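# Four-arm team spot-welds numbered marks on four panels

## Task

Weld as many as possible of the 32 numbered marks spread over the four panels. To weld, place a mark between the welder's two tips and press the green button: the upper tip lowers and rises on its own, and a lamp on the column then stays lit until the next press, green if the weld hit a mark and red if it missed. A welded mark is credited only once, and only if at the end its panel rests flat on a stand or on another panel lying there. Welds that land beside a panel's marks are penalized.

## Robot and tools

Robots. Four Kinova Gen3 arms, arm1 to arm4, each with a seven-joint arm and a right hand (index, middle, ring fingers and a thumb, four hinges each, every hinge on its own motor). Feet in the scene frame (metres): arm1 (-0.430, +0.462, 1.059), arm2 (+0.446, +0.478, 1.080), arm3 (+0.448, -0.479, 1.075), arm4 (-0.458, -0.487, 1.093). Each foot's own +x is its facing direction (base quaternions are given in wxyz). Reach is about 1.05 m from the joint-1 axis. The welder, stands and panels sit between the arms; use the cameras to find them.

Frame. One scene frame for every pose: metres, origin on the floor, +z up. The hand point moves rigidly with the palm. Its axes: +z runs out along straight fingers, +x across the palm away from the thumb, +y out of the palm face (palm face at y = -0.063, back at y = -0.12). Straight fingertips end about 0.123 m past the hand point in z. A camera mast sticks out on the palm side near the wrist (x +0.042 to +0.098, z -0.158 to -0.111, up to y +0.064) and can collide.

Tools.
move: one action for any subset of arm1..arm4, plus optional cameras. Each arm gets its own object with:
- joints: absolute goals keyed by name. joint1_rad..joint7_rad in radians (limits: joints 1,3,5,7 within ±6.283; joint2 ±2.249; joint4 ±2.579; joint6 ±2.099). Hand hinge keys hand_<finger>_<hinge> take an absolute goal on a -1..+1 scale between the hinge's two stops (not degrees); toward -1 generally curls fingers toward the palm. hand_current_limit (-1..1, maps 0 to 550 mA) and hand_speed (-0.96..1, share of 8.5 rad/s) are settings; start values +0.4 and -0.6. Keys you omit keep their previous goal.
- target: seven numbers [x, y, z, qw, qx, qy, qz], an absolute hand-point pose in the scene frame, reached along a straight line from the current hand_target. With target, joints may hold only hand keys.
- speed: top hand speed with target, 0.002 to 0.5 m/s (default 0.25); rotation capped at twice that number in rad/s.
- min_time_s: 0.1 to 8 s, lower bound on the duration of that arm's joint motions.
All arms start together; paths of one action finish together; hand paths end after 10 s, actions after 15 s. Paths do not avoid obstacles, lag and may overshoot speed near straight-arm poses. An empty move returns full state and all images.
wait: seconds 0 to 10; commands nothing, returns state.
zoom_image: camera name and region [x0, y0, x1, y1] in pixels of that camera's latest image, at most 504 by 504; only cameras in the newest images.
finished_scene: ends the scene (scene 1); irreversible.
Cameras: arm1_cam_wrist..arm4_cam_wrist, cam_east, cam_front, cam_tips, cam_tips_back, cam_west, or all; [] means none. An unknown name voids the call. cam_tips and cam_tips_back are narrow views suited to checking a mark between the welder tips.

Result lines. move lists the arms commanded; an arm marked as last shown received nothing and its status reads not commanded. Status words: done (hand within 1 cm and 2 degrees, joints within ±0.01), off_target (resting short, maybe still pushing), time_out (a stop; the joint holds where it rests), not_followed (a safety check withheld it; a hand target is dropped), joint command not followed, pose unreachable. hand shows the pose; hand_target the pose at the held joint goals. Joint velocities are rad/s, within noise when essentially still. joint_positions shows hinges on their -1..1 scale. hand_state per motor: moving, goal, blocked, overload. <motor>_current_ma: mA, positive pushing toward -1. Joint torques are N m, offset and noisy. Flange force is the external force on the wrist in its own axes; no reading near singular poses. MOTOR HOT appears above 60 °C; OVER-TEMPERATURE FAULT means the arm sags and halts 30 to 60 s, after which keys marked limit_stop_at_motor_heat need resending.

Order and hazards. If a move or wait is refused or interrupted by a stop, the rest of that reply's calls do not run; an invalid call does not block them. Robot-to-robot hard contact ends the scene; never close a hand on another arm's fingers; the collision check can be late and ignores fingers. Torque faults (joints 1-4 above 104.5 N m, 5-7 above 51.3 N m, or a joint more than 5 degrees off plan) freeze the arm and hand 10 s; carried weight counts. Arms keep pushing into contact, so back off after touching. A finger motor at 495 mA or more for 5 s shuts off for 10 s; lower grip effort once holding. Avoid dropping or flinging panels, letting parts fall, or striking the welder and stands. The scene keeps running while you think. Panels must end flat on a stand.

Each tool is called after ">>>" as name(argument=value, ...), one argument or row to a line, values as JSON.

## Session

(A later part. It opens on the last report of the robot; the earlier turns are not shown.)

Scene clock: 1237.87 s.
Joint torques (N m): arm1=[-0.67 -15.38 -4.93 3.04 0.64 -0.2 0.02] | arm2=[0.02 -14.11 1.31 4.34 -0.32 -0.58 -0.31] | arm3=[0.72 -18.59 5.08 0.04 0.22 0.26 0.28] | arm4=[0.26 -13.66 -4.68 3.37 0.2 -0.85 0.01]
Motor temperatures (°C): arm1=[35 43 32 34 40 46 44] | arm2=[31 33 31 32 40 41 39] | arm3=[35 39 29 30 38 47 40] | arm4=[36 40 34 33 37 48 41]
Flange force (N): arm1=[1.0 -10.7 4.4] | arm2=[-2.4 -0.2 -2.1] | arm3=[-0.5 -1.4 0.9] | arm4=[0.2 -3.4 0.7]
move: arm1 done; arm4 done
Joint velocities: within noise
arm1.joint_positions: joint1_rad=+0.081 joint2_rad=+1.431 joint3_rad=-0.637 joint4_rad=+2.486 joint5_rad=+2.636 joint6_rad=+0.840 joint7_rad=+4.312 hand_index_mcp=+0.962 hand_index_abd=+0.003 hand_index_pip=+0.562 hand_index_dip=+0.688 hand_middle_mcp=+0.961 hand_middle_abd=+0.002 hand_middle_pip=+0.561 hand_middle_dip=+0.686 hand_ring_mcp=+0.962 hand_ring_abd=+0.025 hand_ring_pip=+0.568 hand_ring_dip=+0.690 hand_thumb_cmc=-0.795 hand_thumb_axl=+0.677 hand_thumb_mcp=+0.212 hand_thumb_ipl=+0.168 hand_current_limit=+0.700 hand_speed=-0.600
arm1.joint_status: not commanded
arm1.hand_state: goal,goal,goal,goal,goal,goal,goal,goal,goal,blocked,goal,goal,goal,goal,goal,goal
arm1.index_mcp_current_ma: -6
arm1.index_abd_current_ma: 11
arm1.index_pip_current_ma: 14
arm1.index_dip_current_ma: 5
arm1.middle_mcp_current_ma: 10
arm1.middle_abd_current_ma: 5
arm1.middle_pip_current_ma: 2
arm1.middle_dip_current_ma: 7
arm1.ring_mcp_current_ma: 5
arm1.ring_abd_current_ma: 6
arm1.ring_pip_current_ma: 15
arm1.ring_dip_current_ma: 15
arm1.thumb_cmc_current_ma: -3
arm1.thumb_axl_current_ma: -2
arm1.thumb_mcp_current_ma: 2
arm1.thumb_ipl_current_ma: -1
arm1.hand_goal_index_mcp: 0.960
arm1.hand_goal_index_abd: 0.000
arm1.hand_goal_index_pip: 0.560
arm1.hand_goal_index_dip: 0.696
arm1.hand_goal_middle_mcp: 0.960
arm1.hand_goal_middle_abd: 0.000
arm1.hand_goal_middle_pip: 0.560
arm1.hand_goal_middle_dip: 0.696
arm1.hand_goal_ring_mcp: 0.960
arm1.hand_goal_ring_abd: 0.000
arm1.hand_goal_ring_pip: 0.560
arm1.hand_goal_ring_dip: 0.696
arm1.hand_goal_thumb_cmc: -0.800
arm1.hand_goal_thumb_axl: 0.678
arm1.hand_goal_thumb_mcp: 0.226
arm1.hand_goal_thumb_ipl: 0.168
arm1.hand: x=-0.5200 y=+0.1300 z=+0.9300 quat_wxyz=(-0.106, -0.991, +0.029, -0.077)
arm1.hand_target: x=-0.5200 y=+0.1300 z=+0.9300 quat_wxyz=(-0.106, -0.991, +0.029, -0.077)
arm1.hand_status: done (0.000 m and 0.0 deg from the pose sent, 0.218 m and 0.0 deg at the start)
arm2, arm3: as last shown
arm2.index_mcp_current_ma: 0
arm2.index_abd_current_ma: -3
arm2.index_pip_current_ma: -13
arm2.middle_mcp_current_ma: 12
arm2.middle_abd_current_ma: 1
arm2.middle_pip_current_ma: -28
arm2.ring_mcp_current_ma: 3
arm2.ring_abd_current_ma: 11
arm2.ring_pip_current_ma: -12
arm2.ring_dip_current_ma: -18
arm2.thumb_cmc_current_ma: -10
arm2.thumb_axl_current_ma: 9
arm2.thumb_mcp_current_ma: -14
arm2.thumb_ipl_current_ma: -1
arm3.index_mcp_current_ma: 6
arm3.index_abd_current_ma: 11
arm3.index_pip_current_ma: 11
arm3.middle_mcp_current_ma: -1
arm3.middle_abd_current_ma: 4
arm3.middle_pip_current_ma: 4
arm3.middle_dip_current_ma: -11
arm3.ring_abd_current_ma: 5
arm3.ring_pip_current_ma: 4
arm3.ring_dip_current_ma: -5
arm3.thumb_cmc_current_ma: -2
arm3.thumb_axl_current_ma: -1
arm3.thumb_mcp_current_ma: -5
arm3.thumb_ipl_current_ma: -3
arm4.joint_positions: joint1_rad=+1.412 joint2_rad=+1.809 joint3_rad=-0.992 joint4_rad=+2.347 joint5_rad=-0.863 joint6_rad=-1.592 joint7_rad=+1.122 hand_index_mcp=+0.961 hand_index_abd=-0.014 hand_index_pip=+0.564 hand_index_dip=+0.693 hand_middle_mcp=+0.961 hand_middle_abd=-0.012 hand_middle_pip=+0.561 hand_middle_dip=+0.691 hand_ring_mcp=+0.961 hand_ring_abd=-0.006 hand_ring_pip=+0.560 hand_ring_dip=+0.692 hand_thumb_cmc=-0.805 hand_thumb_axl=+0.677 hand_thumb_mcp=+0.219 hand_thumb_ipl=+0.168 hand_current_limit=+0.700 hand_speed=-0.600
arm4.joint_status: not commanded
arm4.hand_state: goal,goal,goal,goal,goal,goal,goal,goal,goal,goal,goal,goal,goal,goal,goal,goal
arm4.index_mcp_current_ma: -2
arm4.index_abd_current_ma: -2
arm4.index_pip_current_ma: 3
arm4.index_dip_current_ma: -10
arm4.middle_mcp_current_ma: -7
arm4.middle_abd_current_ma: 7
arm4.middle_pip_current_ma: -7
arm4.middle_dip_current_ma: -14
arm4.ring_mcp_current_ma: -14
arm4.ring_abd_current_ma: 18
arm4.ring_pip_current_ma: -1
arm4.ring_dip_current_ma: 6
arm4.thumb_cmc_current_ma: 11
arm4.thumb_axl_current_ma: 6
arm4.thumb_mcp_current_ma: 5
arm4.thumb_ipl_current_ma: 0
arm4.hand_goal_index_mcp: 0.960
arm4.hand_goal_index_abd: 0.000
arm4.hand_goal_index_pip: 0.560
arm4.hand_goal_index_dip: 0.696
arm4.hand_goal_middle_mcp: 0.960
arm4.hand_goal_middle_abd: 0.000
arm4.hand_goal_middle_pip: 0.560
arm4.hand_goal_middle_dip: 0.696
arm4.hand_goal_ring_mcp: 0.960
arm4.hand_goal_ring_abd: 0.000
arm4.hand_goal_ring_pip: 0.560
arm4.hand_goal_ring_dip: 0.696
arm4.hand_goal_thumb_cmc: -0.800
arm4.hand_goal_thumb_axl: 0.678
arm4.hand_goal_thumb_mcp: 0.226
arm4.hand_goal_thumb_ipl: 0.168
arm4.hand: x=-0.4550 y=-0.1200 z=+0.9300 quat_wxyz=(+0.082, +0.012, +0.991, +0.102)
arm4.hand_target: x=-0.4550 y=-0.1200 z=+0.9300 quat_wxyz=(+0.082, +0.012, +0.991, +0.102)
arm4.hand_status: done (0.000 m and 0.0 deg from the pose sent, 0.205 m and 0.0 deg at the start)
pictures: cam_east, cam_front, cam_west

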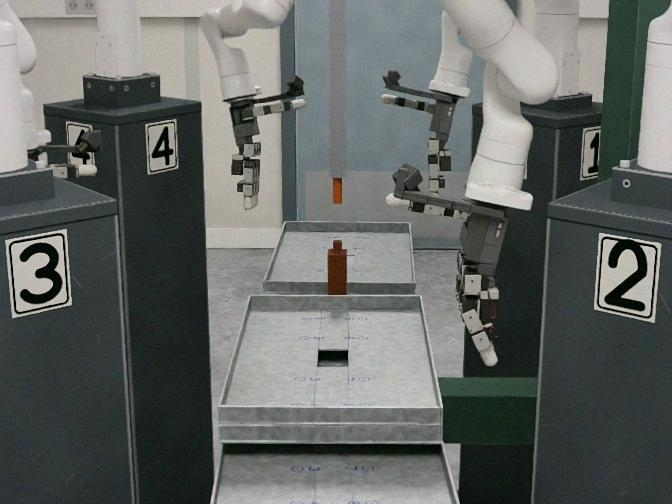

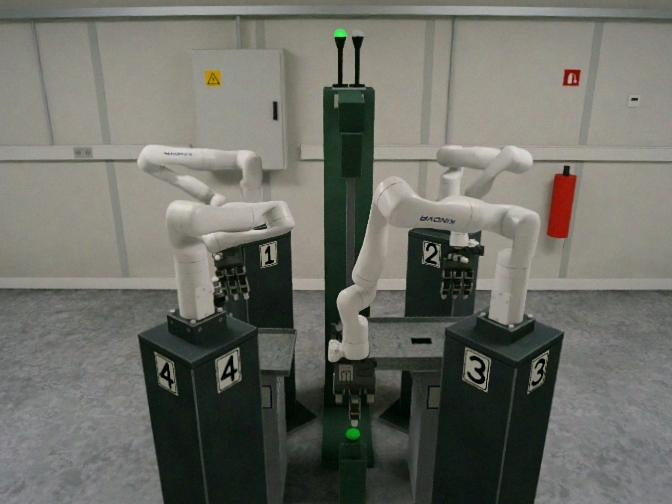

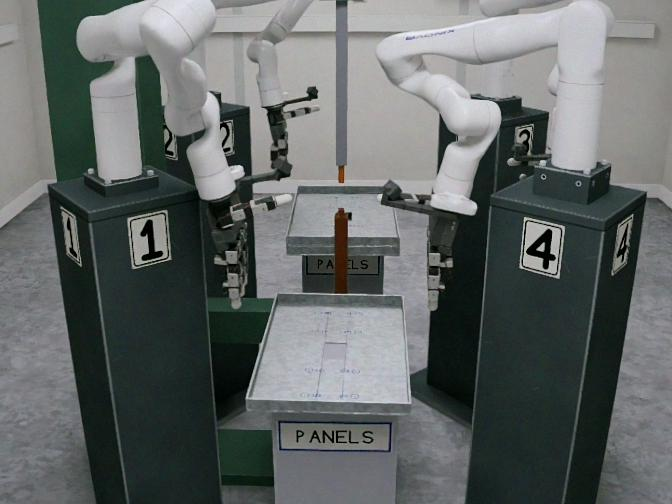

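>>> move(
  arm2={"target": [0.2603, 0.138, 0.87, 0.1045, 0.9945, 0, 0], "speed": 0.08, "joints": {"hand_index_mcp": 0.78, "hand_middle_mcp": 0.78, "hand_ring_mcp": 0.78, "hand_index_pip": 0.56, "hand_middle_pip": 0.56, "hand_ring_pip": 0.56}},
  arm3={"target": [0.3057, -0.17, 0.90, 0, 0, 0.9945, 0.1045], "speed": 0.15, "joints": {"hand_index_mcp": 0.78, "hand_middle_mcp": 0.78, "hand_ring_mcp": 0.78, "hand_index_pip": 0.56, "hand_middle_pip": 0.56, "hand_ring_pip": 0.56, "hand_index_dip": 0.696, "hand_middle_dip": 0.696, "hand_ring_dip": 0.696}},
  cameras=["cam_east", "cam_tips", "cam_front", "cam_tips_back"],
)

Scene clock: 1253.43 s.
Joint torques (N m): arm1=[-0.71 -15.39 -4.89 3.13 0.67 -0.21 0.05] | arm2=[0.12 -14.2 2.78 3.87 -0.25 -0.68 -0.31] | arm3=[0.51 -14.14 1.9 5 -0.09 0.69 0.24] | arm4=[0.24 -13.69 -4.66 3.39 0.15 -0.79 0.03]
Motor temperatures (°C): arm1=[35 43 32 34 40 46 44] | arm2=[31 33 31 32 40 41 39] | arm3=[35 39 29 30 38 47 40] | arm4=[35 40 34 33 36 48 41]
Flange force (N): arm1=[1.0 -10.5 4.6] | arm2=[-0.9 -0.9 -3.2] | arm3=[4.8 -1.1 -1.0] | arm4=[0.2 -3.6 0.7]
move: arm2 done; arm3 done
Joint velocities: within noise
arm1, arm4: as last shown
arm1.index_mcp_current_ma: -8
arm1.index_abd_current_ma: 10
arm1.index_pip_current_ma: 9
arm1.index_dip_current_ma: 9
arm1.middle_mcp_current_ma: 1
arm1.middle_abd_current_ma: -8
arm1.middle_pip_current_ma: 3
arm1.middle_dip_current_ma: -2
arm1.ring_mcp_current_ma: -1
arm1.ring_abd_current_ma: 10
arm1.ring_pip_current_ma: 6
arm1.ring_dip_current_ma: 3
arm1.thumb_cmc_current_ma: 0
arm1.thumb_axl_current_ma: -1
arm1.thumb_mcp_current_ma: -3
arm1.thumb_ipl_current_ma: -2
arm2.joint_positions: joint1_rad=+0.980 joint2_rad=+1.663 joint3_rad=+0.558 joint4_rad=+2.251 joint5_rad=+0.626 joint6_rad=-1.118 joint7_rad=-0.433 hand_index_mcp=+0.777 hand_index_abd=-0.003 hand_index_pip=+0.562 hand_index_dip=+0.694 hand_middle_mcp=+0.779 hand_middle_abd=+0.001 hand_middle_pip=+0.558 hand_middle_dip=+0.694 hand_ring_mcp=+0.779 hand_ring_abd=-0.001 hand_ring_pip=+0.558 hand_ring_dip=+0.692 hand_thumb_cmc=-0.803 hand_thumb_axl=+0.677 hand_thumb_mcp=+0.222 hand_thumb_ipl=+0.168 hand_current_limit=+0.400 hand_speed=-0.600
arm2.joint_status: all done
arm2.hand_state: goal,goal,goal,goal,goal,goal,goal,goal,goal,goal,goal,goal,goal,goal,goal,goal
arm2.index_mcp_current_ma: -17
arm2.index_abd_current_ma: -10
arm2.index_pip_current_ma: 17
arm2.index_dip_current_ma: -9
arm2.middle_mcp_current_ma: 5
arm2.middle_abd_current_ma: 0
arm2.middle_pip_current_ma: -13
arm2.middle_dip_current_ma: -7
arm2.ring_mcp_current_ma: 0
arm2.ring_abd_current_ma: 1
arm2.ring_pip_current_ma: -1
arm2.ring_dip_current_ma: -11
arm2.thumb_cmc_current_ma: -4
arm2.thumb_axl_current_ma: 7
arm2.thumb_mcp_current_ma: -9
arm2.thumb_ipl_current_ma: -6
arm2.hand_goal_index_mcp: 0.780
arm2.hand_goal_index_abd: 0.000
arm2.hand_goal_index_pip: 0.560
arm2.hand_goal_index_dip: 0.696
arm2.hand_goal_middle_mcp: 0.780
arm2.hand_goal_middle_abd: 0.000
arm2.hand_goal_middle_pip: 0.560
arm2.hand_goal_middle_dip: 0.696
arm2.hand_goal_ring_mcp: 0.780
arm2.hand_goal_ring_abd: 0.000
arm2.hand_goal_ring_pip: 0.560
arm2.hand_goal_ring_dip: 0.696
arm2.hand_goal_thumb_cmc: -0.800
arm2.hand_goal_thumb_axl: 0.678
arm2.hand_goal_thumb_mcp: 0.226
arm2.hand_goal_thumb_ipl: 0.168
arm2.hand: x=+0.2603 y=+0.1380 z=+0.8700 quat_wxyz=(+0.104, +0.995, +0.000, +0.000)
arm2.hand_target: x=+0.2603 y=+0.1380 z=+0.8700 quat_wxyz=(+0.104, +0.995, +0.000, +0.000)
arm2.hand_status: done (0.000 m and 0.0 deg from the pose sent, 0.183 m and 0.0 deg at the start)
arm3.joint_positions: joint1_rad=-1.651 joint2_rad=+1.400 joint3_rad=-0.113 joint4_rad=+2.355 joint5_rad=+2.768 joint6_rad=+0.783 joint7_rad=+2.634 hand_index_mcp=+0.778 hand_index_abd=+0.002 hand_index_pip=+0.554 hand_index_dip=+0.691 hand_middle_mcp=+0.775 hand_middle_abd=+0.003 hand_middle_pip=+0.570 hand_middle_dip=+0.697 hand_ring_mcp=+0.779 hand_ring_abd=+0.005 hand_ring_pip=+0.561 hand_ring_dip=+0.691 hand_thumb_cmc=-0.803 hand_thumb_axl=+0.677 hand_thumb_mcp=+0.212 hand_thumb_ipl=+0.168 hand_current_limit=+0.400 hand_speed=-0.600
arm3.joint_status: all done
arm3.hand_state: goal,goal,goal,goal,goal,goal,goal,goal,goal,goal,goal,goal,goal,goal,goal,goal
arm3.index_mcp_current_ma: -1
arm3.index_abd_current_ma: 14
arm3.index_pip_current_ma: 11
arm3.index_dip_current_ma: -9
arm3.middle_mcp_current_ma: 7
arm3.middle_abd_current_ma: 7
arm3.middle_pip_current_ma: 6
arm3.middle_dip_current_ma: -10
arm3.ring_mcp_current_ma: -3
arm3.ring_abd_current_ma: 9
arm3.ring_pip_current_ma: 5
arm3.ring_dip_current_ma: -3
arm3.thumb_cmc_current_ma: -1
arm3.thumb_axl_current_ma: -4
arm3.thumb_mcp_current_ma: -2
arm3.thumb_ipl_current_ma: -4
arm3.hand_goal_index_mcp: 0.780
arm3.hand_goal_index_abd: 0.000
arm3.hand_goal_index_pip: 0.560
arm3.hand_goal_index_dip: 0.696
arm3.hand_goal_middle_mcp: 0.780
arm3.hand_goal_middle_abd: 0.000
arm3.hand_goal_middle_pip: 0.560
arm3.hand_goal_middle_dip: 0.696
arm3.hand_goal_ring_mcp: 0.780
arm3.hand_goal_ring_abd: 0.000
arm3.hand_goal_ring_pip: 0.560
arm3.hand_goal_ring_dip: 0.696
arm3.hand_goal_thumb_cmc: -0.800
arm3.hand_goal_thumb_axl: 0.678
arm3.hand_goal_thumb_mcp: 0.226
arm3.hand_goal_thumb_ipl: 0.168
arm3.hand: x=+0.3057 y=-0.1700 z=+0.9000 quat_wxyz=(+0.000, +0.000, -0.995, -0.104)
arm3.hand_target: x=+0.3057 y=-0.1700 z=+0.9000 quat_wxyz=(+0.000, +0.000, -0.995, -0.104)
arm3.hand_status: done (0.000 m and 0.0 deg from the pose sent, 0.437 m and 12.0 deg at the start)
arm4.index_mcp_current_ma: 1
arm4.index_abd_current_ma: 0
arm4.index_pip_current_ma: 5
arm4.index_dip_current_ma: -14
arm4.middle_mcp_current_ma: 2
arm4.middle_abd_current_ma: -2
arm4.middle_pip_current_ma: 12
arm4.middle_dip_current_ma: -7
arm4.ring_mcp_current_ma: 6
arm4.ring_abd_current_ma: 12
arm4.ring_dip_current_ma: 15
arm4.thumb_cmc_current_ma: 14
arm4.thumb_axl_current_ma: -5
arm4.thumb_mcp_current_ma: 4
arm4.thumb_ipl_current_ma: -7
pictures: cam_east, cam_front, cam_tips, cam_tips_back

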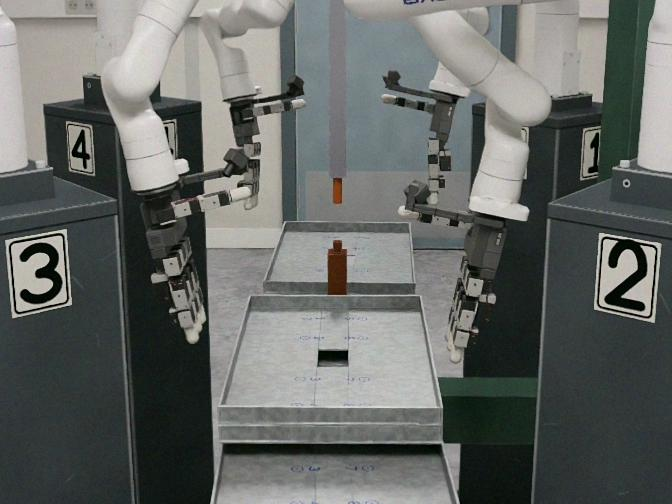

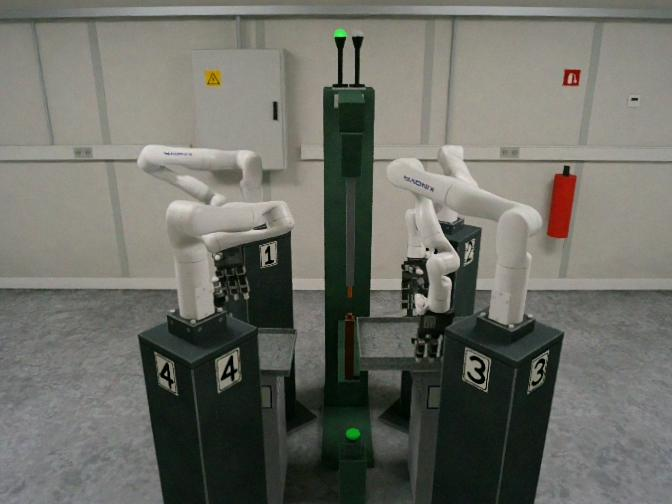

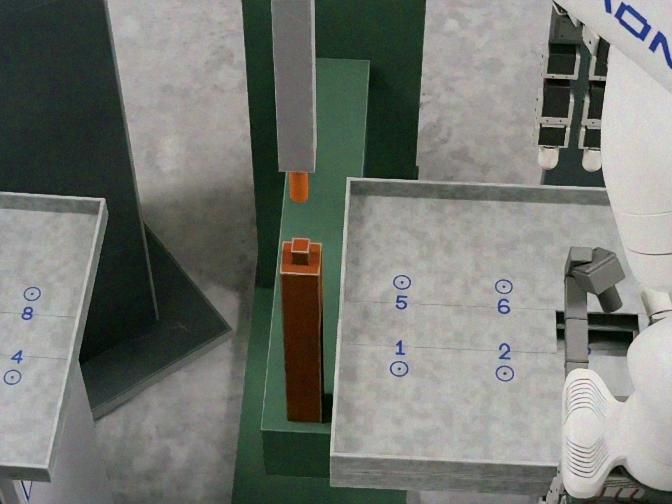

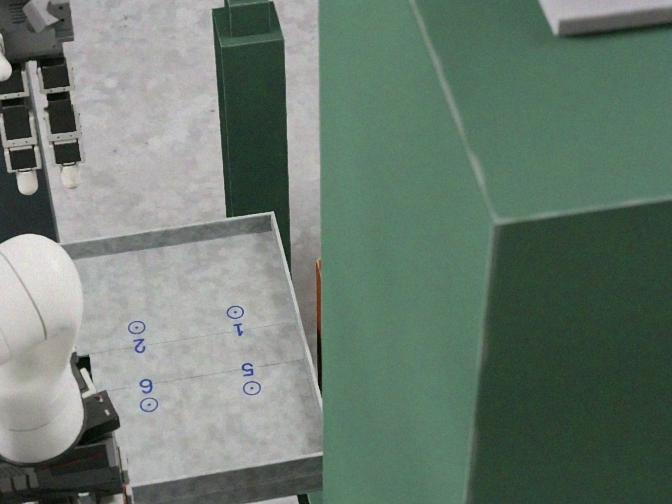

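>>> move(
  arm2={"target": [0.2603, 0.138, 0.832, 0.1045, 0.9945, 0, 0], "speed": 0.08},
  arm3={"target": [0.3057, -0.150, 0.832, 0, 0, 0.9945, 0.1045], "speed": 0.08},
  cameras=["cam_east", "cam_front"],
)

Scene clock: 1256.47 s.
Joint torques (N m): arm1=[-0.73 -15.39 -4.91 3.04 0.61 -0.17 0.02] | arm2=[0.08 -14.1 2.68 4.05 -0.23 -0.74 -0.33] | arm3=[0.53 -14.61 1.99 4.98 -0.07 0.68 0.18] | arm4=[0.28 -13.71 -4.73 3.37 0.14 -0.78 0.03]
Motor temperatures (°C): arm1=[35 43 32 34 40 46 44] | arm2=[31 33 31 32 40 41 39] | arm3=[35 39 29 30 38 47 40] | arm4=[35 40 34 33 36 48 41]
Flange force (N): arm1=[0.8 -10.7 4.4] | arm2=[-1.1 -0.6 -3.0] | arm3=[4.9 -0.4 0.0] | arm4=[0.3 -3.9 0.8]
move: arm2 done; arm3 done
Joint velocities: within noise
arm1, arm4: as last shown
arm1.index_mcp_current_ma: -14
arm1.index_abd_current_ma: 11
arm1.index_dip_current_ma: 7
arm1.middle_mcp_current_ma: 4
arm1.middle_abd_current_ma: -1
arm1.middle_pip_current_ma: 5
arm1.middle_dip_current_ma: 2
arm1.ring_mcp_current_ma: 0
arm1.ring_abd_current_ma: 11
arm1.ring_pip_current_ma: 7
arm1.ring_dip_current_ma: 11
arm1.thumb_cmc_current_ma: -8
arm1.thumb_axl_current_ma: -5
arm1.thumb_mcp_current_ma: -2
arm1.thumb_ipl_current_ma: 6
arm2.joint_positions: joint1_rad=+0.976 joint2_rad=+1.744 joint3_rad=+0.521 joint4_rad=+2.167 joint5_rad=+0.572 joint6_rad=-1.103 joint7_rad=-0.441 hand_index_mcp=+0.778 hand_index_abd=-0.002 hand_index_pip=+0.562 hand_index_dip=+0.694 hand_middle_mcp=+0.780 hand_middle_abd=+0.000 hand_middle_pip=+0.558 hand_middle_dip=+0.694 hand_ring_mcp=+0.780 hand_ring_abd=-0.001 hand_ring_pip=+0.558 hand_ring_dip=+0.692 hand_thumb_cmc=-0.803 hand_thumb_axl=+0.677 hand_thumb_mcp=+0.222 hand_thumb_ipl=+0.168 hand_current_limit=+0.400 hand_speed=-0.600
arm2.joint_status: not commanded
arm2.hand_state: goal,goal,goal,goal,goal,goal,goal,goal,goal,goal,goal,goal,goal,goal,goal,goal
arm2.index_mcp_current_ma: -12
arm2.index_abd_current_ma: -4
arm2.index_pip_current_ma: 17
arm2.index_dip_current_ma: -14
arm2.middle_mcp_current_ma: 9
arm2.middle_abd_current_ma: -3
arm2.middle_pip_current_ma: -11
arm2.middle_dip_current_ma: -6
arm2.ring_mcp_current_ma: 4
arm2.ring_abd_current_ma: -1
arm2.ring_pip_current_ma: 4
arm2.ring_dip_current_ma: -8
arm2.thumb_cmc_current_ma: -5
arm2.thumb_axl_current_ma: 9
arm2.thumb_mcp_current_ma: -9
arm2.thumb_ipl_current_ma: 1
arm2.hand_goal_index_mcp: 0.780
arm2.hand_goal_index_abd: 0.000
arm2.hand_goal_index_pip: 0.560
arm2.hand_goal_index_dip: 0.696
arm2.hand_goal_middle_mcp: 0.780
arm2.hand_goal_middle_abd: 0.000
arm2.hand_goal_middle_pip: 0.560
arm2.hand_goal_middle_dip: 0.696
arm2.hand_goal_ring_mcp: 0.780
arm2.hand_goal_ring_abd: 0.000
arm2.hand_goal_ring_pip: 0.560
arm2.hand_goal_ring_dip: 0.696
arm2.hand_goal_thumb_cmc: -0.800
arm2.hand_goal_thumb_axl: 0.678
arm2.hand_goal_thumb_mcp: 0.226
arm2.hand_goal_thumb_ipl: 0.168
arm2.hand: x=+0.2603 y=+0.1380 z=+0.8320 quat_wxyz=(+0.105, +0.995, +0.000, +0.000)
arm2.hand_target: x=+0.2603 y=+0.1380 z=+0.8320 quat_wxyz=(+0.105, +0.995, +0.000, +0.000)
arm2.hand_status: done (0.000 m and 0.0 deg from the pose sent, 0.038 m and 0.0 deg at the start)
arm3.joint_positions: joint1_rad=-1.611 joint2_rad=+1.550 joint3_rad=-0.081 joint4_rad=+2.175 joint5_rad=+2.813 joint6_rad=+0.754 joint7_rad=+2.660 hand_index_mcp=+0.779 hand_index_abd=+0.002 hand_index_pip=+0.555 hand_index_dip=+0.691 hand_middle_mcp=+0.775 hand_middle_abd=+0.003 hand_middle_pip=+0.570 hand_middle_dip=+0.697 hand_ring_mcp=+0.779 hand_ring_abd=+0.005 hand_ring_pip=+0.561 hand_ring_dip=+0.691 hand_thumb_cmc=-0.803 hand_thumb_axl=+0.677 hand_thumb_mcp=+0.212 hand_thumb_ipl=+0.168 hand_current_limit=+0.400 hand_speed=-0.600
arm3.joint_status: not commanded
arm3.hand_state: goal,goal,goal,goal,goal,goal,goal,goal,goal,goal,goal,goal,goal,goal,goal,goal
arm3.index_mcp_current_ma: 2
arm3.index_abd_current_ma: 6
arm3.index_pip_current_ma: 7
arm3.index_dip_current_ma: -12
arm3.middle_mcp_current_ma: 13
arm3.middle_abd_current_ma: 0
arm3.middle_pip_current_ma: 5
arm3.middle_dip_current_ma: -11
arm3.ring_mcp_current_ma: -4
arm3.ring_abd_current_ma: 1
arm3.ring_pip_current_ma: 6
arm3.ring_dip_current_ma: 0
arm3.thumb_cmc_current_ma: -1
arm3.thumb_axl_current_ma: -3
arm3.thumb_mcp_current_ma: -2
arm3.thumb_ipl_current_ma: -8
arm3.hand_goal_index_mcp: 0.780
arm3.hand_goal_index_abd: 0.000
arm3.hand_goal_index_pip: 0.560
arm3.hand_goal_index_dip: 0.696
arm3.hand_goal_middle_mcp: 0.780
arm3.hand_goal_middle_abd: 0.000
arm3.hand_goal_middle_pip: 0.560
arm3.hand_goal_middle_dip: 0.696
arm3.hand_goal_ring_mcp: 0.780
arm3.hand_goal_ring_abd: 0.000
arm3.hand_goal_ring_pip: 0.560
arm3.hand_goal_ring_dip: 0.696
arm3.hand_goal_thumb_cmc: -0.800
arm3.hand_goal_thumb_axl: 0.678
arm3.hand_goal_thumb_mcp: 0.226
arm3.hand_goal_thumb_ipl: 0.168
arm3.hand: x=+0.3057 y=-0.1500 z=+0.8320 quat_wxyz=(+0.000, +0.000, -0.995, -0.105)
arm3.hand_target: x=+0.3057 y=-0.1500 z=+0.8320 quat_wxyz=(+0.000, +0.000, -0.995, -0.105)
arm3.hand_status: done (0.000 m and 0.0 deg from the pose sent, 0.071 m and 0.0 deg at the start)
arm4.index_mcp_current_ma: 4
arm4.index_abd_current_ma: -10
arm4.index_pip_current_ma: -1
arm4.index_dip_current_ma: 15
arm4.middle_mcp_current_ma: -10
arm4.middle_abd_current_ma: -6
arm4.middle_pip_current_ma: -9
arm4.middle_dip_current_ma: -13
arm4.ring_mcp_current_ma: 5
arm4.ring_abd_current_ma: 6
arm4.ring_pip_current_ma: -5
arm4.ring_dip_current_ma: 4
arm4.thumb_cmc_current_ma: 9
arm4.thumb_axl_current_ma: 15
arm4.thumb_mcp_current_ma: 6
arm4.thumb_ipl_current_ma: -6

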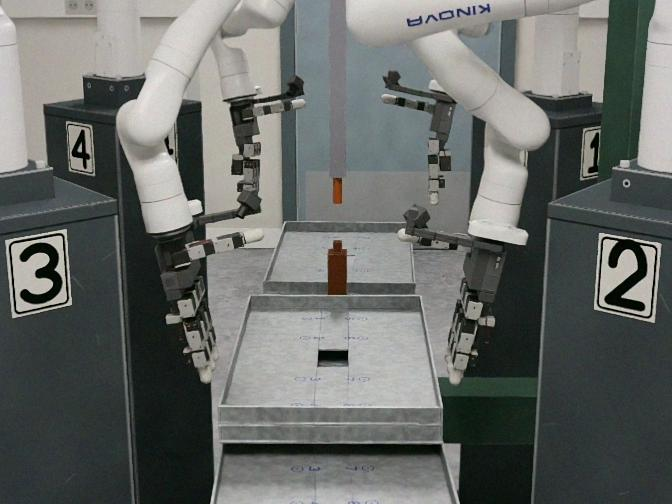

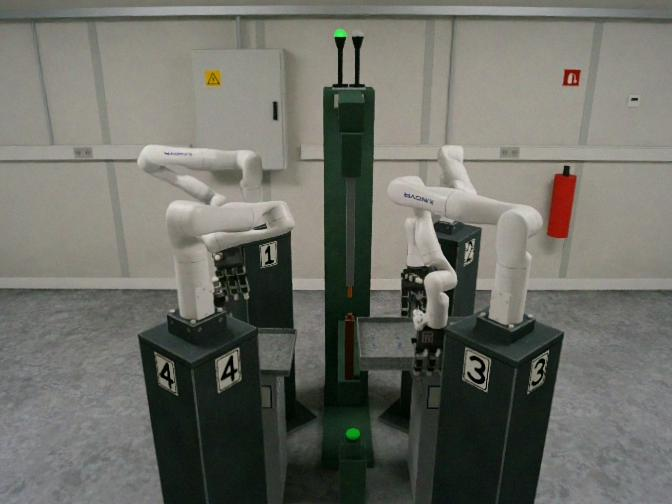

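>>> move(
  arm2={"target": [0.2603, 0.101, 0.832, 0.1045, 0.9945, 0, 0], "speed": 0.03},
  arm3={"target": [0.3057, -0.113, 0.832, 0, 0, 0.9945, 0.1045], "speed": 0.03},
  cameras=["cam_east", "cam_tips"],
)

Scene clock: 1258.60 s.
Joint torques (N m): arm1=[-0.65 -15.44 -4.93 3.09 0.62 -0.16 0] | arm2=[-0.82 -17.56 2.45 0.07 -0.99 -2.31 -0.3] | arm3=[0.59 -15.61 2.64 3.64 -0.11 1.02 0.22] | arm4=[0.24 -13.7 -4.67 3.3 0.1 -0.76 0.04]
Motor temperatures (°C): arm1=[35 43 32 34 40 46 44] | arm2=[31 33 31 32 40 41 39] | arm3=[35 39 29 30 38 47 40] | arm4=[35 40 34 33 36 48 41]
Flange force (N): arm1=[0.9 -10.6 4.7] | arm2=[-1.1 -5.2 -6.2] | arm3=[4.2 -0.5 -0.7] | arm4=[0.1 -4.0 0.6]
move: arm2 done; arm3 done
Joint velocities: within noise
arm1, arm4: as last shown
arm1.index_mcp_current_ma: -4
arm1.index_abd_current_ma: 9
arm1.index_pip_current_ma: 11
arm1.index_dip_current_ma: 0
arm1.middle_mcp_current_ma: 9
arm1.middle_abd_current_ma: 4
arm1.middle_pip_current_ma: 1
arm1.middle_dip_current_ma: 5
arm1.ring_mcp_current_ma: -4
arm1.ring_abd_current_ma: 17
arm1.ring_pip_current_ma: 12
arm1.ring_dip_current_ma: 9
arm1.thumb_cmc_current_ma: -2
arm1.thumb_axl_current_ma: -4
arm1.thumb_mcp_current_ma: 2
arm1.thumb_ipl_current_ma: 2
arm2.joint_positions: joint1_rad=+0.949 joint2_rad=+1.683 joint3_rad=+0.515 joint4_rad=+2.096 joint5_rad=+0.618 joint6_rad=-0.986 joint7_rad=-0.524 hand_index_mcp=+0.815 hand_index_abd=-0.003 hand_index_pip=+0.580 hand_index_dip=+0.705 hand_middle_mcp=+0.815 hand_middle_abd=+0.000 hand_middle_pip=+0.584 hand_middle_dip=+0.704 hand_ring_mcp=+0.819 hand_ring_abd=-0.001 hand_ring_pip=+0.582 hand_ring_dip=+0.705 hand_thumb_cmc=-0.803 hand_thumb_axl=+0.677 hand_thumb_mcp=+0.222 hand_thumb_ipl=+0.168 hand_current_limit=+0.400 hand_speed=-0.600
arm2.joint_status: not commanded
arm2.hand_state: blocked,goal,goal,goal,blocked,goal,blocked,goal,blocked,goal,blocked,goal,goal,goal,goal,goal
arm2.index_mcp_current_ma: 147
arm2.index_abd_current_ma: -10
arm2.index_pip_current_ma: 89
arm2.index_dip_current_ma: 32
arm2.middle_mcp_current_ma: 162
arm2.middle_abd_current_ma: 0
arm2.middle_pip_current_ma: 98
arm2.middle_dip_current_ma: 32
arm2.ring_mcp_current_ma: 175
arm2.ring_abd_current_ma: -4
arm2.ring_pip_current_ma: 93
arm2.ring_dip_current_ma: 36
arm2.thumb_cmc_current_ma: -6
arm2.thumb_axl_current_ma: 8
arm2.thumb_mcp_current_ma: -10
arm2.thumb_ipl_current_ma: -4
arm2.hand_goal_index_mcp: 0.780
arm2.hand_goal_index_abd: 0.000
arm2.hand_goal_index_pip: 0.560
arm2.hand_goal_index_dip: 0.696
arm2.hand_goal_middle_mcp: 0.780
arm2.hand_goal_middle_abd: 0.000
arm2.hand_goal_middle_pip: 0.560
arm2.hand_goal_middle_dip: 0.696
arm2.hand_goal_ring_mcp: 0.780
arm2.hand_goal_ring_abd: 0.000
arm2.hand_goal_ring_pip: 0.560
arm2.hand_goal_ring_dip: 0.696
arm2.hand_goal_thumb_cmc: -0.800
arm2.hand_goal_thumb_axl: 0.678
arm2.hand_goal_thumb_mcp: 0.226
arm2.hand_goal_thumb_ipl: 0.168
arm2.hand: x=+0.2603 y=+0.1010 z=+0.8320 quat_wxyz=(+0.104, +0.995, +0.000, +0.000)
arm2.hand_target: x=+0.2603 y=+0.1010 z=+0.8320 quat_wxyz=(+0.104, +0.995, +0.000, +0.000)
arm2.hand_status: done (0.000 m and 0.0 deg from the pose sent, 0.037 m and 0.0 deg at the start)
arm3.joint_positions: joint1_rad=-1.558 joint2_rad=+1.510 joint3_rad=-0.038 joint4_rad=+2.108 joint5_rad=+2.852 joint6_rad=+0.646 joint7_rad=+2.696 hand_index_mcp=+0.791 hand_index_abd=+0.002 hand_index_pip=+0.563 hand_index_dip=+0.698 hand_middle_mcp=+0.789 hand_middle_abd=+0.003 hand_middle_pip=+0.571 hand_middle_dip=+0.698 hand_ring_mcp=+0.796 hand_ring_abd=+0.005 hand_ring_pip=+0.565 hand_ring_dip=+0.692 hand_thumb_cmc=-0.803 hand_thumb_axl=+0.677 hand_thumb_mcp=+0.212 hand_thumb_ipl=+0.168 hand_current_limit=+0.400 hand_speed=-0.600
arm3.joint_status: not commanded
arm3.hand_state: goal,goal,goal,goal,goal,goal,goal,goal,goal,goal,goal,goal,goal,goal,goal,goal
arm3.index_mcp_current_ma: -2
arm3.index_abd_current_ma: 9
arm3.index_pip_current_ma: 7
arm3.index_dip_current_ma: -13
arm3.middle_mcp_current_ma: 10
arm3.middle_abd_current_ma: 4
arm3.middle_pip_current_ma: -1
arm3.middle_dip_current_ma: -17
arm3.ring_mcp_current_ma: -1
arm3.ring_abd_current_ma: 6
arm3.ring_pip_current_ma: 3
arm3.ring_dip_current_ma: -9
arm3.thumb_cmc_current_ma: 1
arm3.thumb_axl_current_ma: -3
arm3.thumb_mcp_current_ma: 1
arm3.thumb_ipl_current_ma: -8
arm3.hand_goal_index_mcp: 0.780
arm3.hand_goal_index_abd: 0.000
arm3.hand_goal_index_pip: 0.560
arm3.hand_goal_index_dip: 0.696
arm3.hand_goal_middle_mcp: 0.780
arm3.hand_goal_middle_abd: 0.000
arm3.hand_goal_middle_pip: 0.560
arm3.hand_goal_middle_dip: 0.696
arm3.hand_goal_ring_mcp: 0.780
arm3.hand_goal_ring_abd: 0.000
arm3.hand_goal_ring_pip: 0.560
arm3.hand_goal_ring_dip: 0.696
arm3.hand_goal_thumb_cmc: -0.800
arm3.hand_goal_thumb_axl: 0.678
arm3.hand_goal_thumb_mcp: 0.226
arm3.hand_goal_thumb_ipl: 0.168
arm3.hand: x=+0.3057 y=-0.1130 z=+0.8320 quat_wxyz=(+0.000, +0.000, -0.995, -0.105)
arm3.hand_target: x=+0.3057 y=-0.1130 z=+0.8320 quat_wxyz=(+0.000, +0.000, -0.995, -0.105)
arm3.hand_status: done (0.000 m and 0.0 deg from the pose sent, 0.037 m and 0.0 deg at the start)
arm4.index_mcp_current_ma: -10
arm4.index_abd_current_ma: -1
arm4.index_pip_current_ma: 16
arm4.index_dip_current_ma: -8
arm4.middle_mcp_current_ma: -9
arm4.middle_abd_current_ma: -10
arm4.middle_pip_current_ma: -12
arm4.middle_dip_current_ma: -4
arm4.ring_mcp_current_ma: 8
arm4.ring_abd_current_ma: 0
arm4.ring_pip_current_ma: -19
arm4.ring_dip_current_ma: -4
arm4.thumb_cmc_current_ma: 11
arm4.thumb_axl_current_ma: 19
arm4.thumb_mcp_current_ma: 8
arm4.thumb_ipl_current_ma: -4

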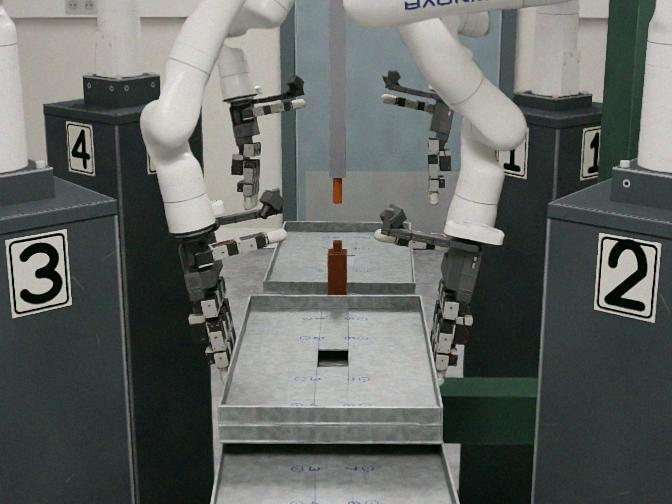

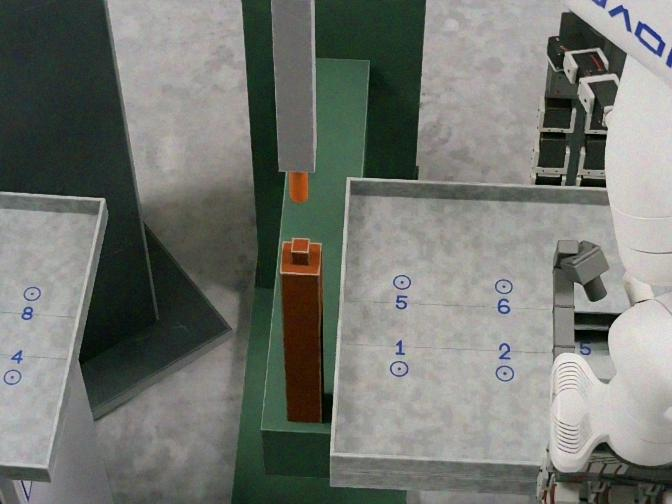

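>>> move(
  arm2={"target": [0.2603, 0.097, 0.832, 0.1045, 0.9945, 0, 0], "speed": 0.03},
  arm3={"target": [0.3057, -0.107, 0.832, 0, 0, 0.9945, 0.1045], "speed": 0.03},
  cameras=["cam_tips"],
)

>>> move(
  arm2={"target": [0.2803, 0.097, 0.832, 0.1045, 0.9945, 0, 0], "speed": 0.03},
  arm3={"target": [0.3257, -0.107, 0.832, 0, 0, 0.9945, 0.1045], "speed": 0.03},
  cameras=["cam_tips", "cam_east"],
)

Scene clock: 1260.17 s.
Joint torques (N m): arm1=[-0.65 -15.44 -4.97 3.04 0.6 -0.18 0.01] | arm2=[-0.96 -18.51 2.45 -1.29 -1.34 -2.79 -0.33] | arm3=[0.73 -15.98 3.11 3.02 -0.17 1.38 0.21] | arm4=[0.26 -13.73 -4.68 3.34 0.14 -0.76 0.05]
Motor temperatures (°C): arm1=[35 43 32 34 40 46 44] | arm2=[31 33 31 32 40 41 39] | arm3=[35 39 29 30 38 47 40] | arm4=[35 40 34 33 36 48 41]
Flange force (N): arm1=[1.0 -10.9 4.7] | arm2=[-0.6 -7.0 -7.9] | arm3=[4.4 -1.0 -1.4] | arm4=[0.3 -4.0 0.6]
move: arm2 done; arm3 done
Joint velocities: within noise
arm1, arm4: as last shown
arm1.index_mcp_current_ma: -7
arm1.index_pip_current_ma: 13
arm1.index_dip_current_ma: 2
arm1.middle_mcp_current_ma: 1
arm1.middle_abd_current_ma: 0
arm1.middle_pip_current_ma: -3
arm1.middle_dip_current_ma: 1
arm1.ring_mcp_current_ma: 8
arm1.ring_abd_current_ma: 12
arm1.ring_pip_current_ma: 16
arm1.ring_dip_current_ma: 10
arm1.thumb_cmc_current_ma: 7
arm1.thumb_axl_current_ma: 0
arm1.thumb_mcp_current_ma: 3
arm1.thumb_ipl_current_ma: -6
arm2.joint_positions: joint1_rad=+0.947 joint2_rad=+1.677 joint3_rad=+0.514 joint4_rad=+2.088 joint5_rad=+0.624 joint6_rad=-0.974 joint7_rad=-0.533 hand_index_mcp=+0.830 hand_index_abd=-0.003 hand_index_pip=+0.589 hand_index_dip=+0.710 hand_middle_mcp=+0.830 hand_middle_abd=+0.000 hand_middle_pip=+0.595 hand_middle_dip=+0.709 hand_ring_mcp=+0.834 hand_ring_abd=-0.001 hand_ring_pip=+0.591 hand_ring_dip=+0.710 hand_thumb_cmc=-0.803 hand_thumb_axl=+0.677 hand_thumb_mcp=+0.222 hand_thumb_ipl=+0.168 hand_current_limit=+0.400 hand_speed=-0.600
arm2.joint_status: not commanded
arm2.hand_state: blocked,goal,blocked,goal,blocked,goal,blocked,goal,blocked,goal,blocked,goal,goal,goal,goal,goal
arm2.index_mcp_current_ma: 213
arm2.index_abd_current_ma: -12
arm2.index_pip_current_ma: 127
arm2.index_dip_current_ma: 53
arm2.middle_mcp_current_ma: 228
arm2.middle_abd_current_ma: -2
arm2.middle_pip_current_ma: 145
arm2.middle_dip_current_ma: 47
arm2.ring_mcp_current_ma: 245
arm2.ring_abd_current_ma: -2
arm2.ring_pip_current_ma: 133
arm2.ring_dip_current_ma: 59
arm2.thumb_cmc_current_ma: -7
arm2.thumb_axl_current_ma: 6
arm2.thumb_mcp_current_ma: -10
arm2.thumb_ipl_current_ma: -6
arm2.hand_goal_index_mcp: 0.780
arm2.hand_goal_index_abd: 0.000
arm2.hand_goal_index_pip: 0.560
arm2.hand_goal_index_dip: 0.696
arm2.hand_goal_middle_mcp: 0.780
arm2.hand_goal_middle_abd: 0.000
arm2.hand_goal_middle_pip: 0.560
arm2.hand_goal_middle_dip: 0.696
arm2.hand_goal_ring_mcp: 0.780
arm2.hand_goal_ring_abd: 0.000
arm2.hand_goal_ring_pip: 0.560
arm2.hand_goal_ring_dip: 0.696
arm2.hand_goal_thumb_cmc: -0.800
arm2.hand_goal_thumb_axl: 0.678
arm2.hand_goal_thumb_mcp: 0.226
arm2.hand_goal_thumb_ipl: 0.168
arm2.hand: x=+0.2603 y=+0.0970 z=+0.8320 quat_wxyz=(+0.105, +0.995, +0.000, +0.000)
arm2.hand_target: x=+0.2603 y=+0.0970 z=+0.8320 quat_wxyz=(+0.105, +0.995, +0.000, +0.000)
arm2.hand_status: done (0.000 m and 0.0 deg from the pose sent, 0.004 m and 0.0 deg at the start)
arm3.joint_positions: joint1_rad=-1.550 joint2_rad=+1.505 joint3_rad=-0.032 joint4_rad=+2.097 joint5_rad=+2.858 joint6_rad=+0.629 joint7_rad=+2.701 hand_index_mcp=+0.818 hand_index_abd=+0.002 hand_index_pip=+0.578 hand_index_dip=+0.698 hand_middle_mcp=+0.819 hand_middle_abd=+0.003 hand_middle_pip=+0.579 hand_middle_dip=+0.701 hand_ring_mcp=+0.820 hand_ring_abd=+0.005 hand_ring_pip=+0.583 hand_ring_dip=+0.699 hand_thumb_cmc=-0.803 hand_thumb_axl=+0.677 hand_thumb_mcp=+0.212 hand_thumb_ipl=+0.168 hand_current_limit=+0.400 hand_speed=-0.600
arm3.joint_status: not commanded
arm3.hand_state: blocked,goal,goal,goal,blocked,goal,goal,goal,blocked,goal,blocked,goal,goal,goal,goal,goal
arm3.index_mcp_current_ma: 5
arm3.index_abd_current_ma: 10
arm3.index_pip_current_ma: 9
arm3.index_dip_current_ma: -10
arm3.middle_mcp_current_ma: 7
arm3.middle_abd_current_ma: -2
arm3.middle_pip_current_ma: 10
arm3.middle_dip_current_ma: -10
arm3.ring_mcp_current_ma: 1
arm3.ring_abd_current_ma: 8
arm3.ring_pip_current_ma: 6
arm3.ring_dip_current_ma: 2
arm3.thumb_cmc_current_ma: -1
arm3.thumb_axl_current_ma: -2
arm3.thumb_mcp_current_ma: -8
arm3.thumb_ipl_current_ma: -8
arm3.hand_goal_index_mcp: 0.780
arm3.hand_goal_index_abd: 0.000
arm3.hand_goal_index_pip: 0.560
arm3.hand_goal_index_dip: 0.696
arm3.hand_goal_middle_mcp: 0.780
arm3.hand_goal_middle_abd: 0.000
arm3.hand_goal_middle_pip: 0.560
arm3.hand_goal_middle_dip: 0.696
arm3.hand_goal_ring_mcp: 0.780
arm3.hand_goal_ring_abd: 0.000
arm3.hand_goal_ring_pip: 0.560
arm3.hand_goal_ring_dip: 0.696
arm3.hand_goal_thumb_cmc: -0.800
arm3.hand_goal_thumb_axl: 0.678
arm3.hand_goal_thumb_mcp: 0.226
arm3.hand_goal_thumb_ipl: 0.168
arm3.hand: x=+0.3057 y=-0.1070 z=+0.8320 quat_wxyz=(+0.000, +0.000, -0.995, -0.104)
arm3.hand_target: x=+0.3057 y=-0.1070 z=+0.8320 quat_wxyz=(+0.000, +0.000, -0.995, -0.104)
arm3.hand_status: done (0.000 m and 0.0 deg from the pose sent, 0.006 m and 0.0 deg at the start)
arm4.index_mcp_current_ma: -14
arm4.index_abd_current_ma: 7
arm4.index_pip_current_ma: 9
arm4.index_dip_current_ma: -1
arm4.middle_mcp_current_ma: -6
arm4.middle_abd_current_ma: -14
arm4.middle_pip_current_ma: -2
arm4.middle_dip_current_ma: -12
arm4.ring_mcp_current_ma: 6
arm4.ring_abd_current_ma: -7
arm4.ring_pip_current_ma: -24
arm4.ring_dip_current_ma: -1
arm4.thumb_cmc_current_ma: 10
arm4.thumb_axl_current_ma: 7
arm4.thumb_mcp_current_ma: 0
arm4.thumb_ipl_current_ma: -13

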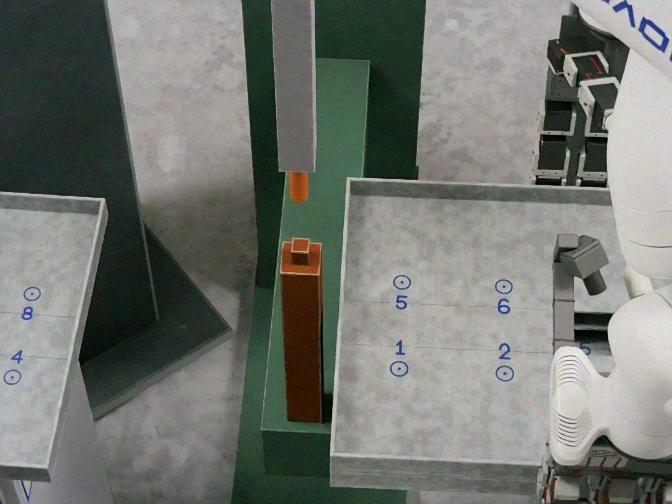

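Scene clock: 1261.33 s.
Joint torques (N m): arm1=[-0.65 -15.35 -4.95 3.07 0.62 -0.19 0.05] | arm2=[-1 -17.21 1.71 1.59 -0.34 -2.23 -0.28] | arm3=[0.9 -15.53 3.07 4.13 -0.27 1 0.23] | arm4=[0.22 -13.69 -4.57 3.26 0.11 -0.79 0.09]
Motor temperatures (°C): arm1=[35 43 32 34 40 46 44] | arm2=[31 33 31 32 40 41 39] | arm3=[35 39 29 30 38 47 40] | arm4=[35 40 34 33 36 48 41]
Flange force (N): arm1=[1.0 -10.5 4.4] | arm2=[-3.2 -3.7 -3.0] | arm3=[5.4 -0.5 0.2] | arm4=[0.2 -4.0 0.3]
move: arm2 done; arm3 done
Joint velocities: within noise
arm1, arm4: as last shown
arm1.index_mcp_current_ma: -12
arm1.index_abd_current_ma: 14
arm1.index_pip_current_ma: 17
arm1.middle_mcp_current_ma: 0
arm1.middle_abd_current_ma: 2
arm1.middle_pip_current_ma: 1
arm1.middle_dip_current_ma: -2
arm1.ring_mcp_current_ma: 4
arm1.ring_abd_current_ma: 9
arm1.ring_dip_current_ma: 8
arm1.thumb_cmc_current_ma: 0
arm1.thumb_axl_current_ma: -1
arm1.thumb_mcp_current_ma: 1
arm1.thumb_ipl_current_ma: 2
arm2.joint_positions: joint1_rad=+0.899 joint2_rad=+1.677 joint3_rad=+0.485 joint4_rad=+2.115 joint5_rad=+0.575 joint6_rad=-0.978 joint7_rad=-0.531 hand_index_mcp=+0.829 hand_index_abd=+0.016 hand_index_pip=+0.589 hand_index_dip=+0.710 hand_middle_mcp=+0.829 hand_middle_abd=+0.018 hand_middle_pip=+0.595 hand_middle_dip=+0.709 hand_ring_mcp=+0.834 hand_ring_abd=+0.017 hand_ring_pip=+0.591 hand_ring_dip=+0.710 hand_thumb_cmc=-0.803 hand_thumb_axl=+0.677 hand_thumb_mcp=+0.222 hand_thumb_ipl=+0.168 hand_current_limit=+0.400 hand_speed=-0.600
arm2.joint_status: not commanded
arm2.hand_state: blocked,goal,blocked,goal,blocked,goal,blocked,goal,blocked,goal,blocked,goal,goal,goal,goal,goal
arm2.index_mcp_current_ma: 215
arm2.index_abd_current_ma: 36
arm2.index_pip_current_ma: 122
arm2.index_dip_current_ma: 58
arm2.middle_mcp_current_ma: 225
arm2.middle_abd_current_ma: 38
arm2.middle_pip_current_ma: 139
arm2.middle_dip_current_ma: 52
arm2.ring_mcp_current_ma: 243
arm2.ring_abd_current_ma: 45
arm2.ring_pip_current_ma: 135
arm2.ring_dip_current_ma: 59
arm2.thumb_cmc_current_ma: -10
arm2.thumb_axl_current_ma: 7
arm2.thumb_mcp_current_ma: -15
arm2.thumb_ipl_current_ma: -5
arm2.hand_goal_index_mcp: 0.780
arm2.hand_goal_index_abd: 0.000
arm2.hand_goal_index_pip: 0.560
arm2.hand_goal_index_dip: 0.696
arm2.hand_goal_middle_mcp: 0.780
arm2.hand_goal_middle_abd: 0.000
arm2.hand_goal_middle_pip: 0.560
arm2.hand_goal_middle_dip: 0.696
arm2.hand_goal_ring_mcp: 0.780
arm2.hand_goal_ring_abd: 0.000
arm2.hand_goal_ring_pip: 0.560
arm2.hand_goal_ring_dip: 0.696
arm2.hand_goal_thumb_cmc: -0.800
arm2.hand_goal_thumb_axl: 0.678
arm2.hand_goal_thumb_mcp: 0.226
arm2.hand_goal_thumb_ipl: 0.168
arm2.hand: x=+0.2803 y=+0.0970 z=+0.8320 quat_wxyz=(+0.105, +0.995, +0.000, +0.000)
arm2.hand_target: x=+0.2803 y=+0.0970 z=+0.8320 quat_wxyz=(+0.105, +0.995, +0.000, +0.000)
arm2.hand_status: done (0.000 m and 0.0 deg from the pose sent, 0.020 m and 0.0 deg at the start)
arm3.joint_positions: joint1_rad=-1.503 joint2_rad=+1.519 joint3_rad=-0.022 joint4_rad=+2.125 joint5_rad=+2.902 joint6_rad=+0.672 joint7_rad=+2.706 hand_index_mcp=+0.822 hand_index_abd=-0.018 hand_index_pip=+0.582 hand_index_dip=+0.702 hand_middle_mcp=+0.824 hand_middle_abd=-0.019 hand_middle_pip=+0.582 hand_middle_dip=+0.704 hand_ring_mcp=+0.824 hand_ring_abd=-0.016 hand_ring_pip=+0.587 hand_ring_dip=+0.702 hand_thumb_cmc=-0.803 hand_thumb_axl=+0.677 hand_thumb_mcp=+0.212 hand_thumb_ipl=+0.168 hand_current_limit=+0.400 hand_speed=-0.600
arm3.joint_status: not commanded
arm3.hand_state: blocked,goal,blocked,goal,blocked,goal,blocked,goal,blocked,goal,blocked,goal,goal,goal,goal,goal
arm3.index_mcp_current_ma: 6
arm3.index_abd_current_ma: 8
arm3.index_pip_current_ma: 10
arm3.index_dip_current_ma: -14
arm3.middle_mcp_current_ma: 13
arm3.middle_abd_current_ma: 8
arm3.middle_pip_current_ma: 6
arm3.middle_dip_current_ma: -14
arm3.ring_mcp_current_ma: 4
arm3.ring_abd_current_ma: 9
arm3.ring_pip_current_ma: 10
arm3.ring_dip_current_ma: 1
arm3.thumb_cmc_current_ma: 1
arm3.thumb_axl_current_ma: -2
arm3.thumb_mcp_current_ma: -1
arm3.thumb_ipl_current_ma: -10
arm3.hand_goal_index_mcp: 0.780
arm3.hand_goal_index_abd: 0.000
arm3.hand_goal_index_pip: 0.560
arm3.hand_goal_index_dip: 0.696
arm3.hand_goal_middle_mcp: 0.780
arm3.hand_goal_middle_abd: 0.000
arm3.hand_goal_middle_pip: 0.560
arm3.hand_goal_middle_dip: 0.696
arm3.hand_goal_ring_mcp: 0.780
arm3.hand_goal_ring_abd: 0.000
arm3.hand_goal_ring_pip: 0.560
arm3.hand_goal_ring_dip: 0.696
arm3.hand_goal_thumb_cmc: -0.800
arm3.hand_goal_thumb_axl: 0.678
arm3.hand_goal_thumb_mcp: 0.226
arm3.hand_goal_thumb_ipl: 0.168
arm3.hand: x=+0.3257 y=-0.1070 z=+0.8320 quat_wxyz=(+0.000, +0.000, -0.995, -0.105)
arm3.hand_target: x=+0.3257 y=-0.1070 z=+0.8320 quat_wxyz=(+0.000, +0.000, -0.995, -0.105)
arm3.hand_status: done (0.000 m and 0.0 deg from the pose sent, 0.020 m and 0.0 deg at the start)
arm4.index_mcp_current_ma: 4
arm4.index_abd_current_ma: -6
arm4.index_pip_current_ma: 6
arm4.index_dip_current_ma: 2
arm4.middle_mcp_current_ma: -2
arm4.middle_abd_current_ma: -4
arm4.middle_pip_current_ma: -10
arm4.middle_dip_current_ma: -11
arm4.ring_mcp_current_ma: 2
arm4.ring_abd_current_ma: 0
arm4.ring_pip_current_ma: -4
arm4.ring_dip_current_ma: 11
arm4.thumb_cmc_current_ma: 5
arm4.thumb_axl_current_ma: -5
arm4.thumb_mcp_current_ma: 8
arm4.thumb_ipl_current_ma: 2
pictures: cam_east, cam_tips

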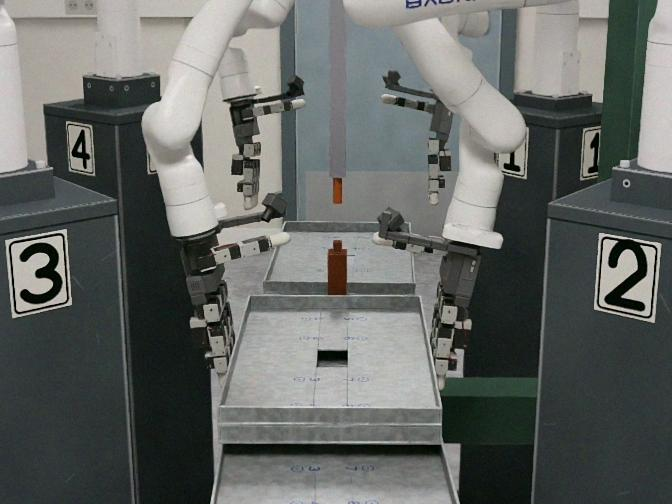

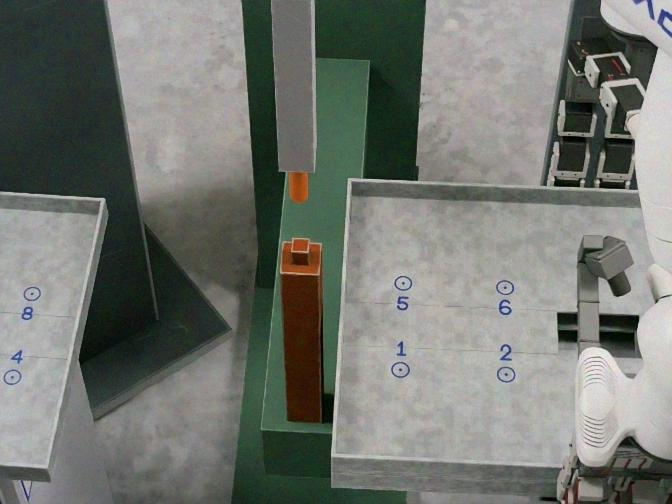

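>>> move(
  arm3={"target": [0.3257, -0.098, 0.832, 0, 0, 0.9945, 0.1045], "speed": 0.03},
  cameras=["cam_tips"],
)

Scene clock: 1266.40 s.
Joint torques (N m): arm1=[-0.63 -15.43 -4.93 3.13 0.67 -0.19 0.05] | arm2=[-1.07 -17.14 1.73 1.47 -0.32 -2.21 -0.31] | arm3=[0.92 -16.48 3.61 2.14 -0.29 1.89 0.2] | arm4=[0.17 -13.69 -4.62 3.3 0.12 -0.74 0.07]
Motor temperatures (°C): arm1=[35 42 32 34 40 46 44] | arm2=[31 33 31 32 40 41 39] | arm3=[35 39 29 30 38 47 40] | arm4=[35 40 34 33 36 48 41]
Flange force (N): arm1=[1.1 -10.5 4.7] | arm2=[-3.1 -3.9 -3.4] | arm3=[4.5 -1.9 -2.4] | arm4=[0.1 -4.0 0.5]
move: arm3 done
Joint velocities: within noise
arm1, arm2, arm4: as last shown
arm1.index_mcp_current_ma: -9
arm1.index_abd_current_ma: 12
arm1.index_pip_current_ma: 15
arm1.index_dip_current_ma: 5
arm1.middle_mcp_current_ma: 1
arm1.middle_abd_current_ma: -2
arm1.middle_pip_current_ma: -4
arm1.middle_dip_current_ma: 4
arm1.ring_mcp_current_ma: 0
arm1.ring_abd_current_ma: 6
arm1.ring_pip_current_ma: 17
arm1.ring_dip_current_ma: 14
arm1.thumb_cmc_current_ma: -2
arm1.thumb_axl_current_ma: 4
arm1.thumb_mcp_current_ma: 3
arm1.thumb_ipl_current_ma: 8
arm2.index_mcp_current_ma: 210
arm2.index_pip_current_ma: 130
arm2.index_dip_current_ma: 53
arm2.middle_mcp_current_ma: 228
arm2.middle_abd_current_ma: 44
arm2.middle_pip_current_ma: 137
arm2.middle_dip_current_ma: 48
arm2.ring_mcp_current_ma: 245
arm2.ring_abd_current_ma: 49
arm2.ring_pip_current_ma: 133
arm2.ring_dip_current_ma: 58
arm2.thumb_cmc_current_ma: -6
arm2.thumb_axl_current_ma: 9
arm2.thumb_mcp_current_ma: -14
arm3.joint_positions: joint1_rad=-1.492 joint2_rad=+1.510 joint3_rad=-0.014 joint4_rad=+2.106 joint5_rad=+2.910 joint6_rad=+0.644 joint7_rad=+2.713 hand_index_mcp=+0.858 hand_index_abd=-0.017 hand_index_pip=+0.603 hand_index_dip=+0.712 hand_middle_mcp=+0.860 hand_middle_abd=-0.017 hand_middle_pip=+0.603 hand_middle_dip=+0.715 hand_ring_mcp=+0.859 hand_ring_abd=-0.015 hand_ring_pip=+0.611 hand_ring_dip=+0.711 hand_thumb_cmc=-0.803 hand_thumb_axl=+0.677 hand_thumb_mcp=+0.212 hand_thumb_ipl=+0.168 hand_current_limit=+0.400 hand_speed=-0.600
arm3.joint_status: not commanded
arm3.hand_state: blocked,goal,blocked,goal,blocked,goal,blocked,goal,blocked,goal,blocked,goal,goal,goal,goal,goal
arm3.index_mcp_current_ma: 16
arm3.index_abd_current_ma: 11
arm3.index_pip_current_ma: 14
arm3.index_dip_current_ma: -3
arm3.middle_mcp_current_ma: 17
arm3.middle_abd_current_ma: 3
arm3.middle_pip_current_ma: 15
arm3.middle_dip_current_ma: -12
arm3.ring_mcp_current_ma: 5
arm3.ring_abd_current_ma: 5
arm3.ring_pip_current_ma: 6
arm3.ring_dip_current_ma: -2
arm3.thumb_cmc_current_ma: -1
arm3.thumb_axl_current_ma: 0
arm3.thumb_mcp_current_ma: -2
arm3.thumb_ipl_current_ma: 0
arm3.hand_goal_index_mcp: 0.780
arm3.hand_goal_index_abd: 0.000
arm3.hand_goal_index_pip: 0.560
arm3.hand_goal_index_dip: 0.696
arm3.hand_goal_middle_mcp: 0.780
arm3.hand_goal_middle_abd: 0.000
arm3.hand_goal_middle_pip: 0.560
arm3.hand_goal_middle_dip: 0.696
arm3.hand_goal_ring_mcp: 0.780
arm3.hand_goal_ring_abd: 0.000
arm3.hand_goal_ring_pip: 0.560
arm3.hand_goal_ring_dip: 0.696
arm3.hand_goal_thumb_cmc: -0.800
arm3.hand_goal_thumb_axl: 0.678
arm3.hand_goal_thumb_mcp: 0.226
arm3.hand_goal_thumb_ipl: 0.168
arm3.hand: x=+0.3257 y=-0.0980 z=+0.8320 quat_wxyz=(+0.000, +0.000, -0.995, -0.104)
arm3.hand_target: x=+0.3257 y=-0.0980 z=+0.8320 quat_wxyz=(+0.000, +0.000, -0.995, -0.104)
arm3.hand_status: done (0.000 m and 0.0 deg from the pose sent, 0.009 m and 0.0 deg at the start)
arm4.index_mcp_current_ma: -13
arm4.index_abd_current_ma: 2
arm4.index_pip_current_ma: 0
arm4.index_dip_current_ma: 10
arm4.middle_mcp_current_ma: -3
arm4.middle_abd_current_ma: -2
arm4.middle_pip_current_ma: 0
arm4.middle_dip_current_ma: -4
arm4.ring_mcp_current_ma: -9
arm4.ring_abd_current_ma: 2
arm4.ring_pip_current_ma: 9
arm4.ring_dip_current_ma: 6
arm4.thumb_cmc_current_ma: -2
arm4.thumb_axl_current_ma: 14
arm4.thumb_mcp_current_ma: 4
arm4.thumb_ipl_current_ma: -8

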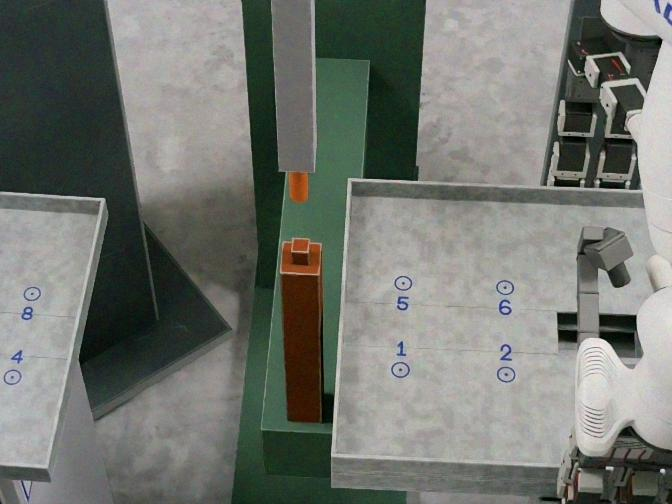

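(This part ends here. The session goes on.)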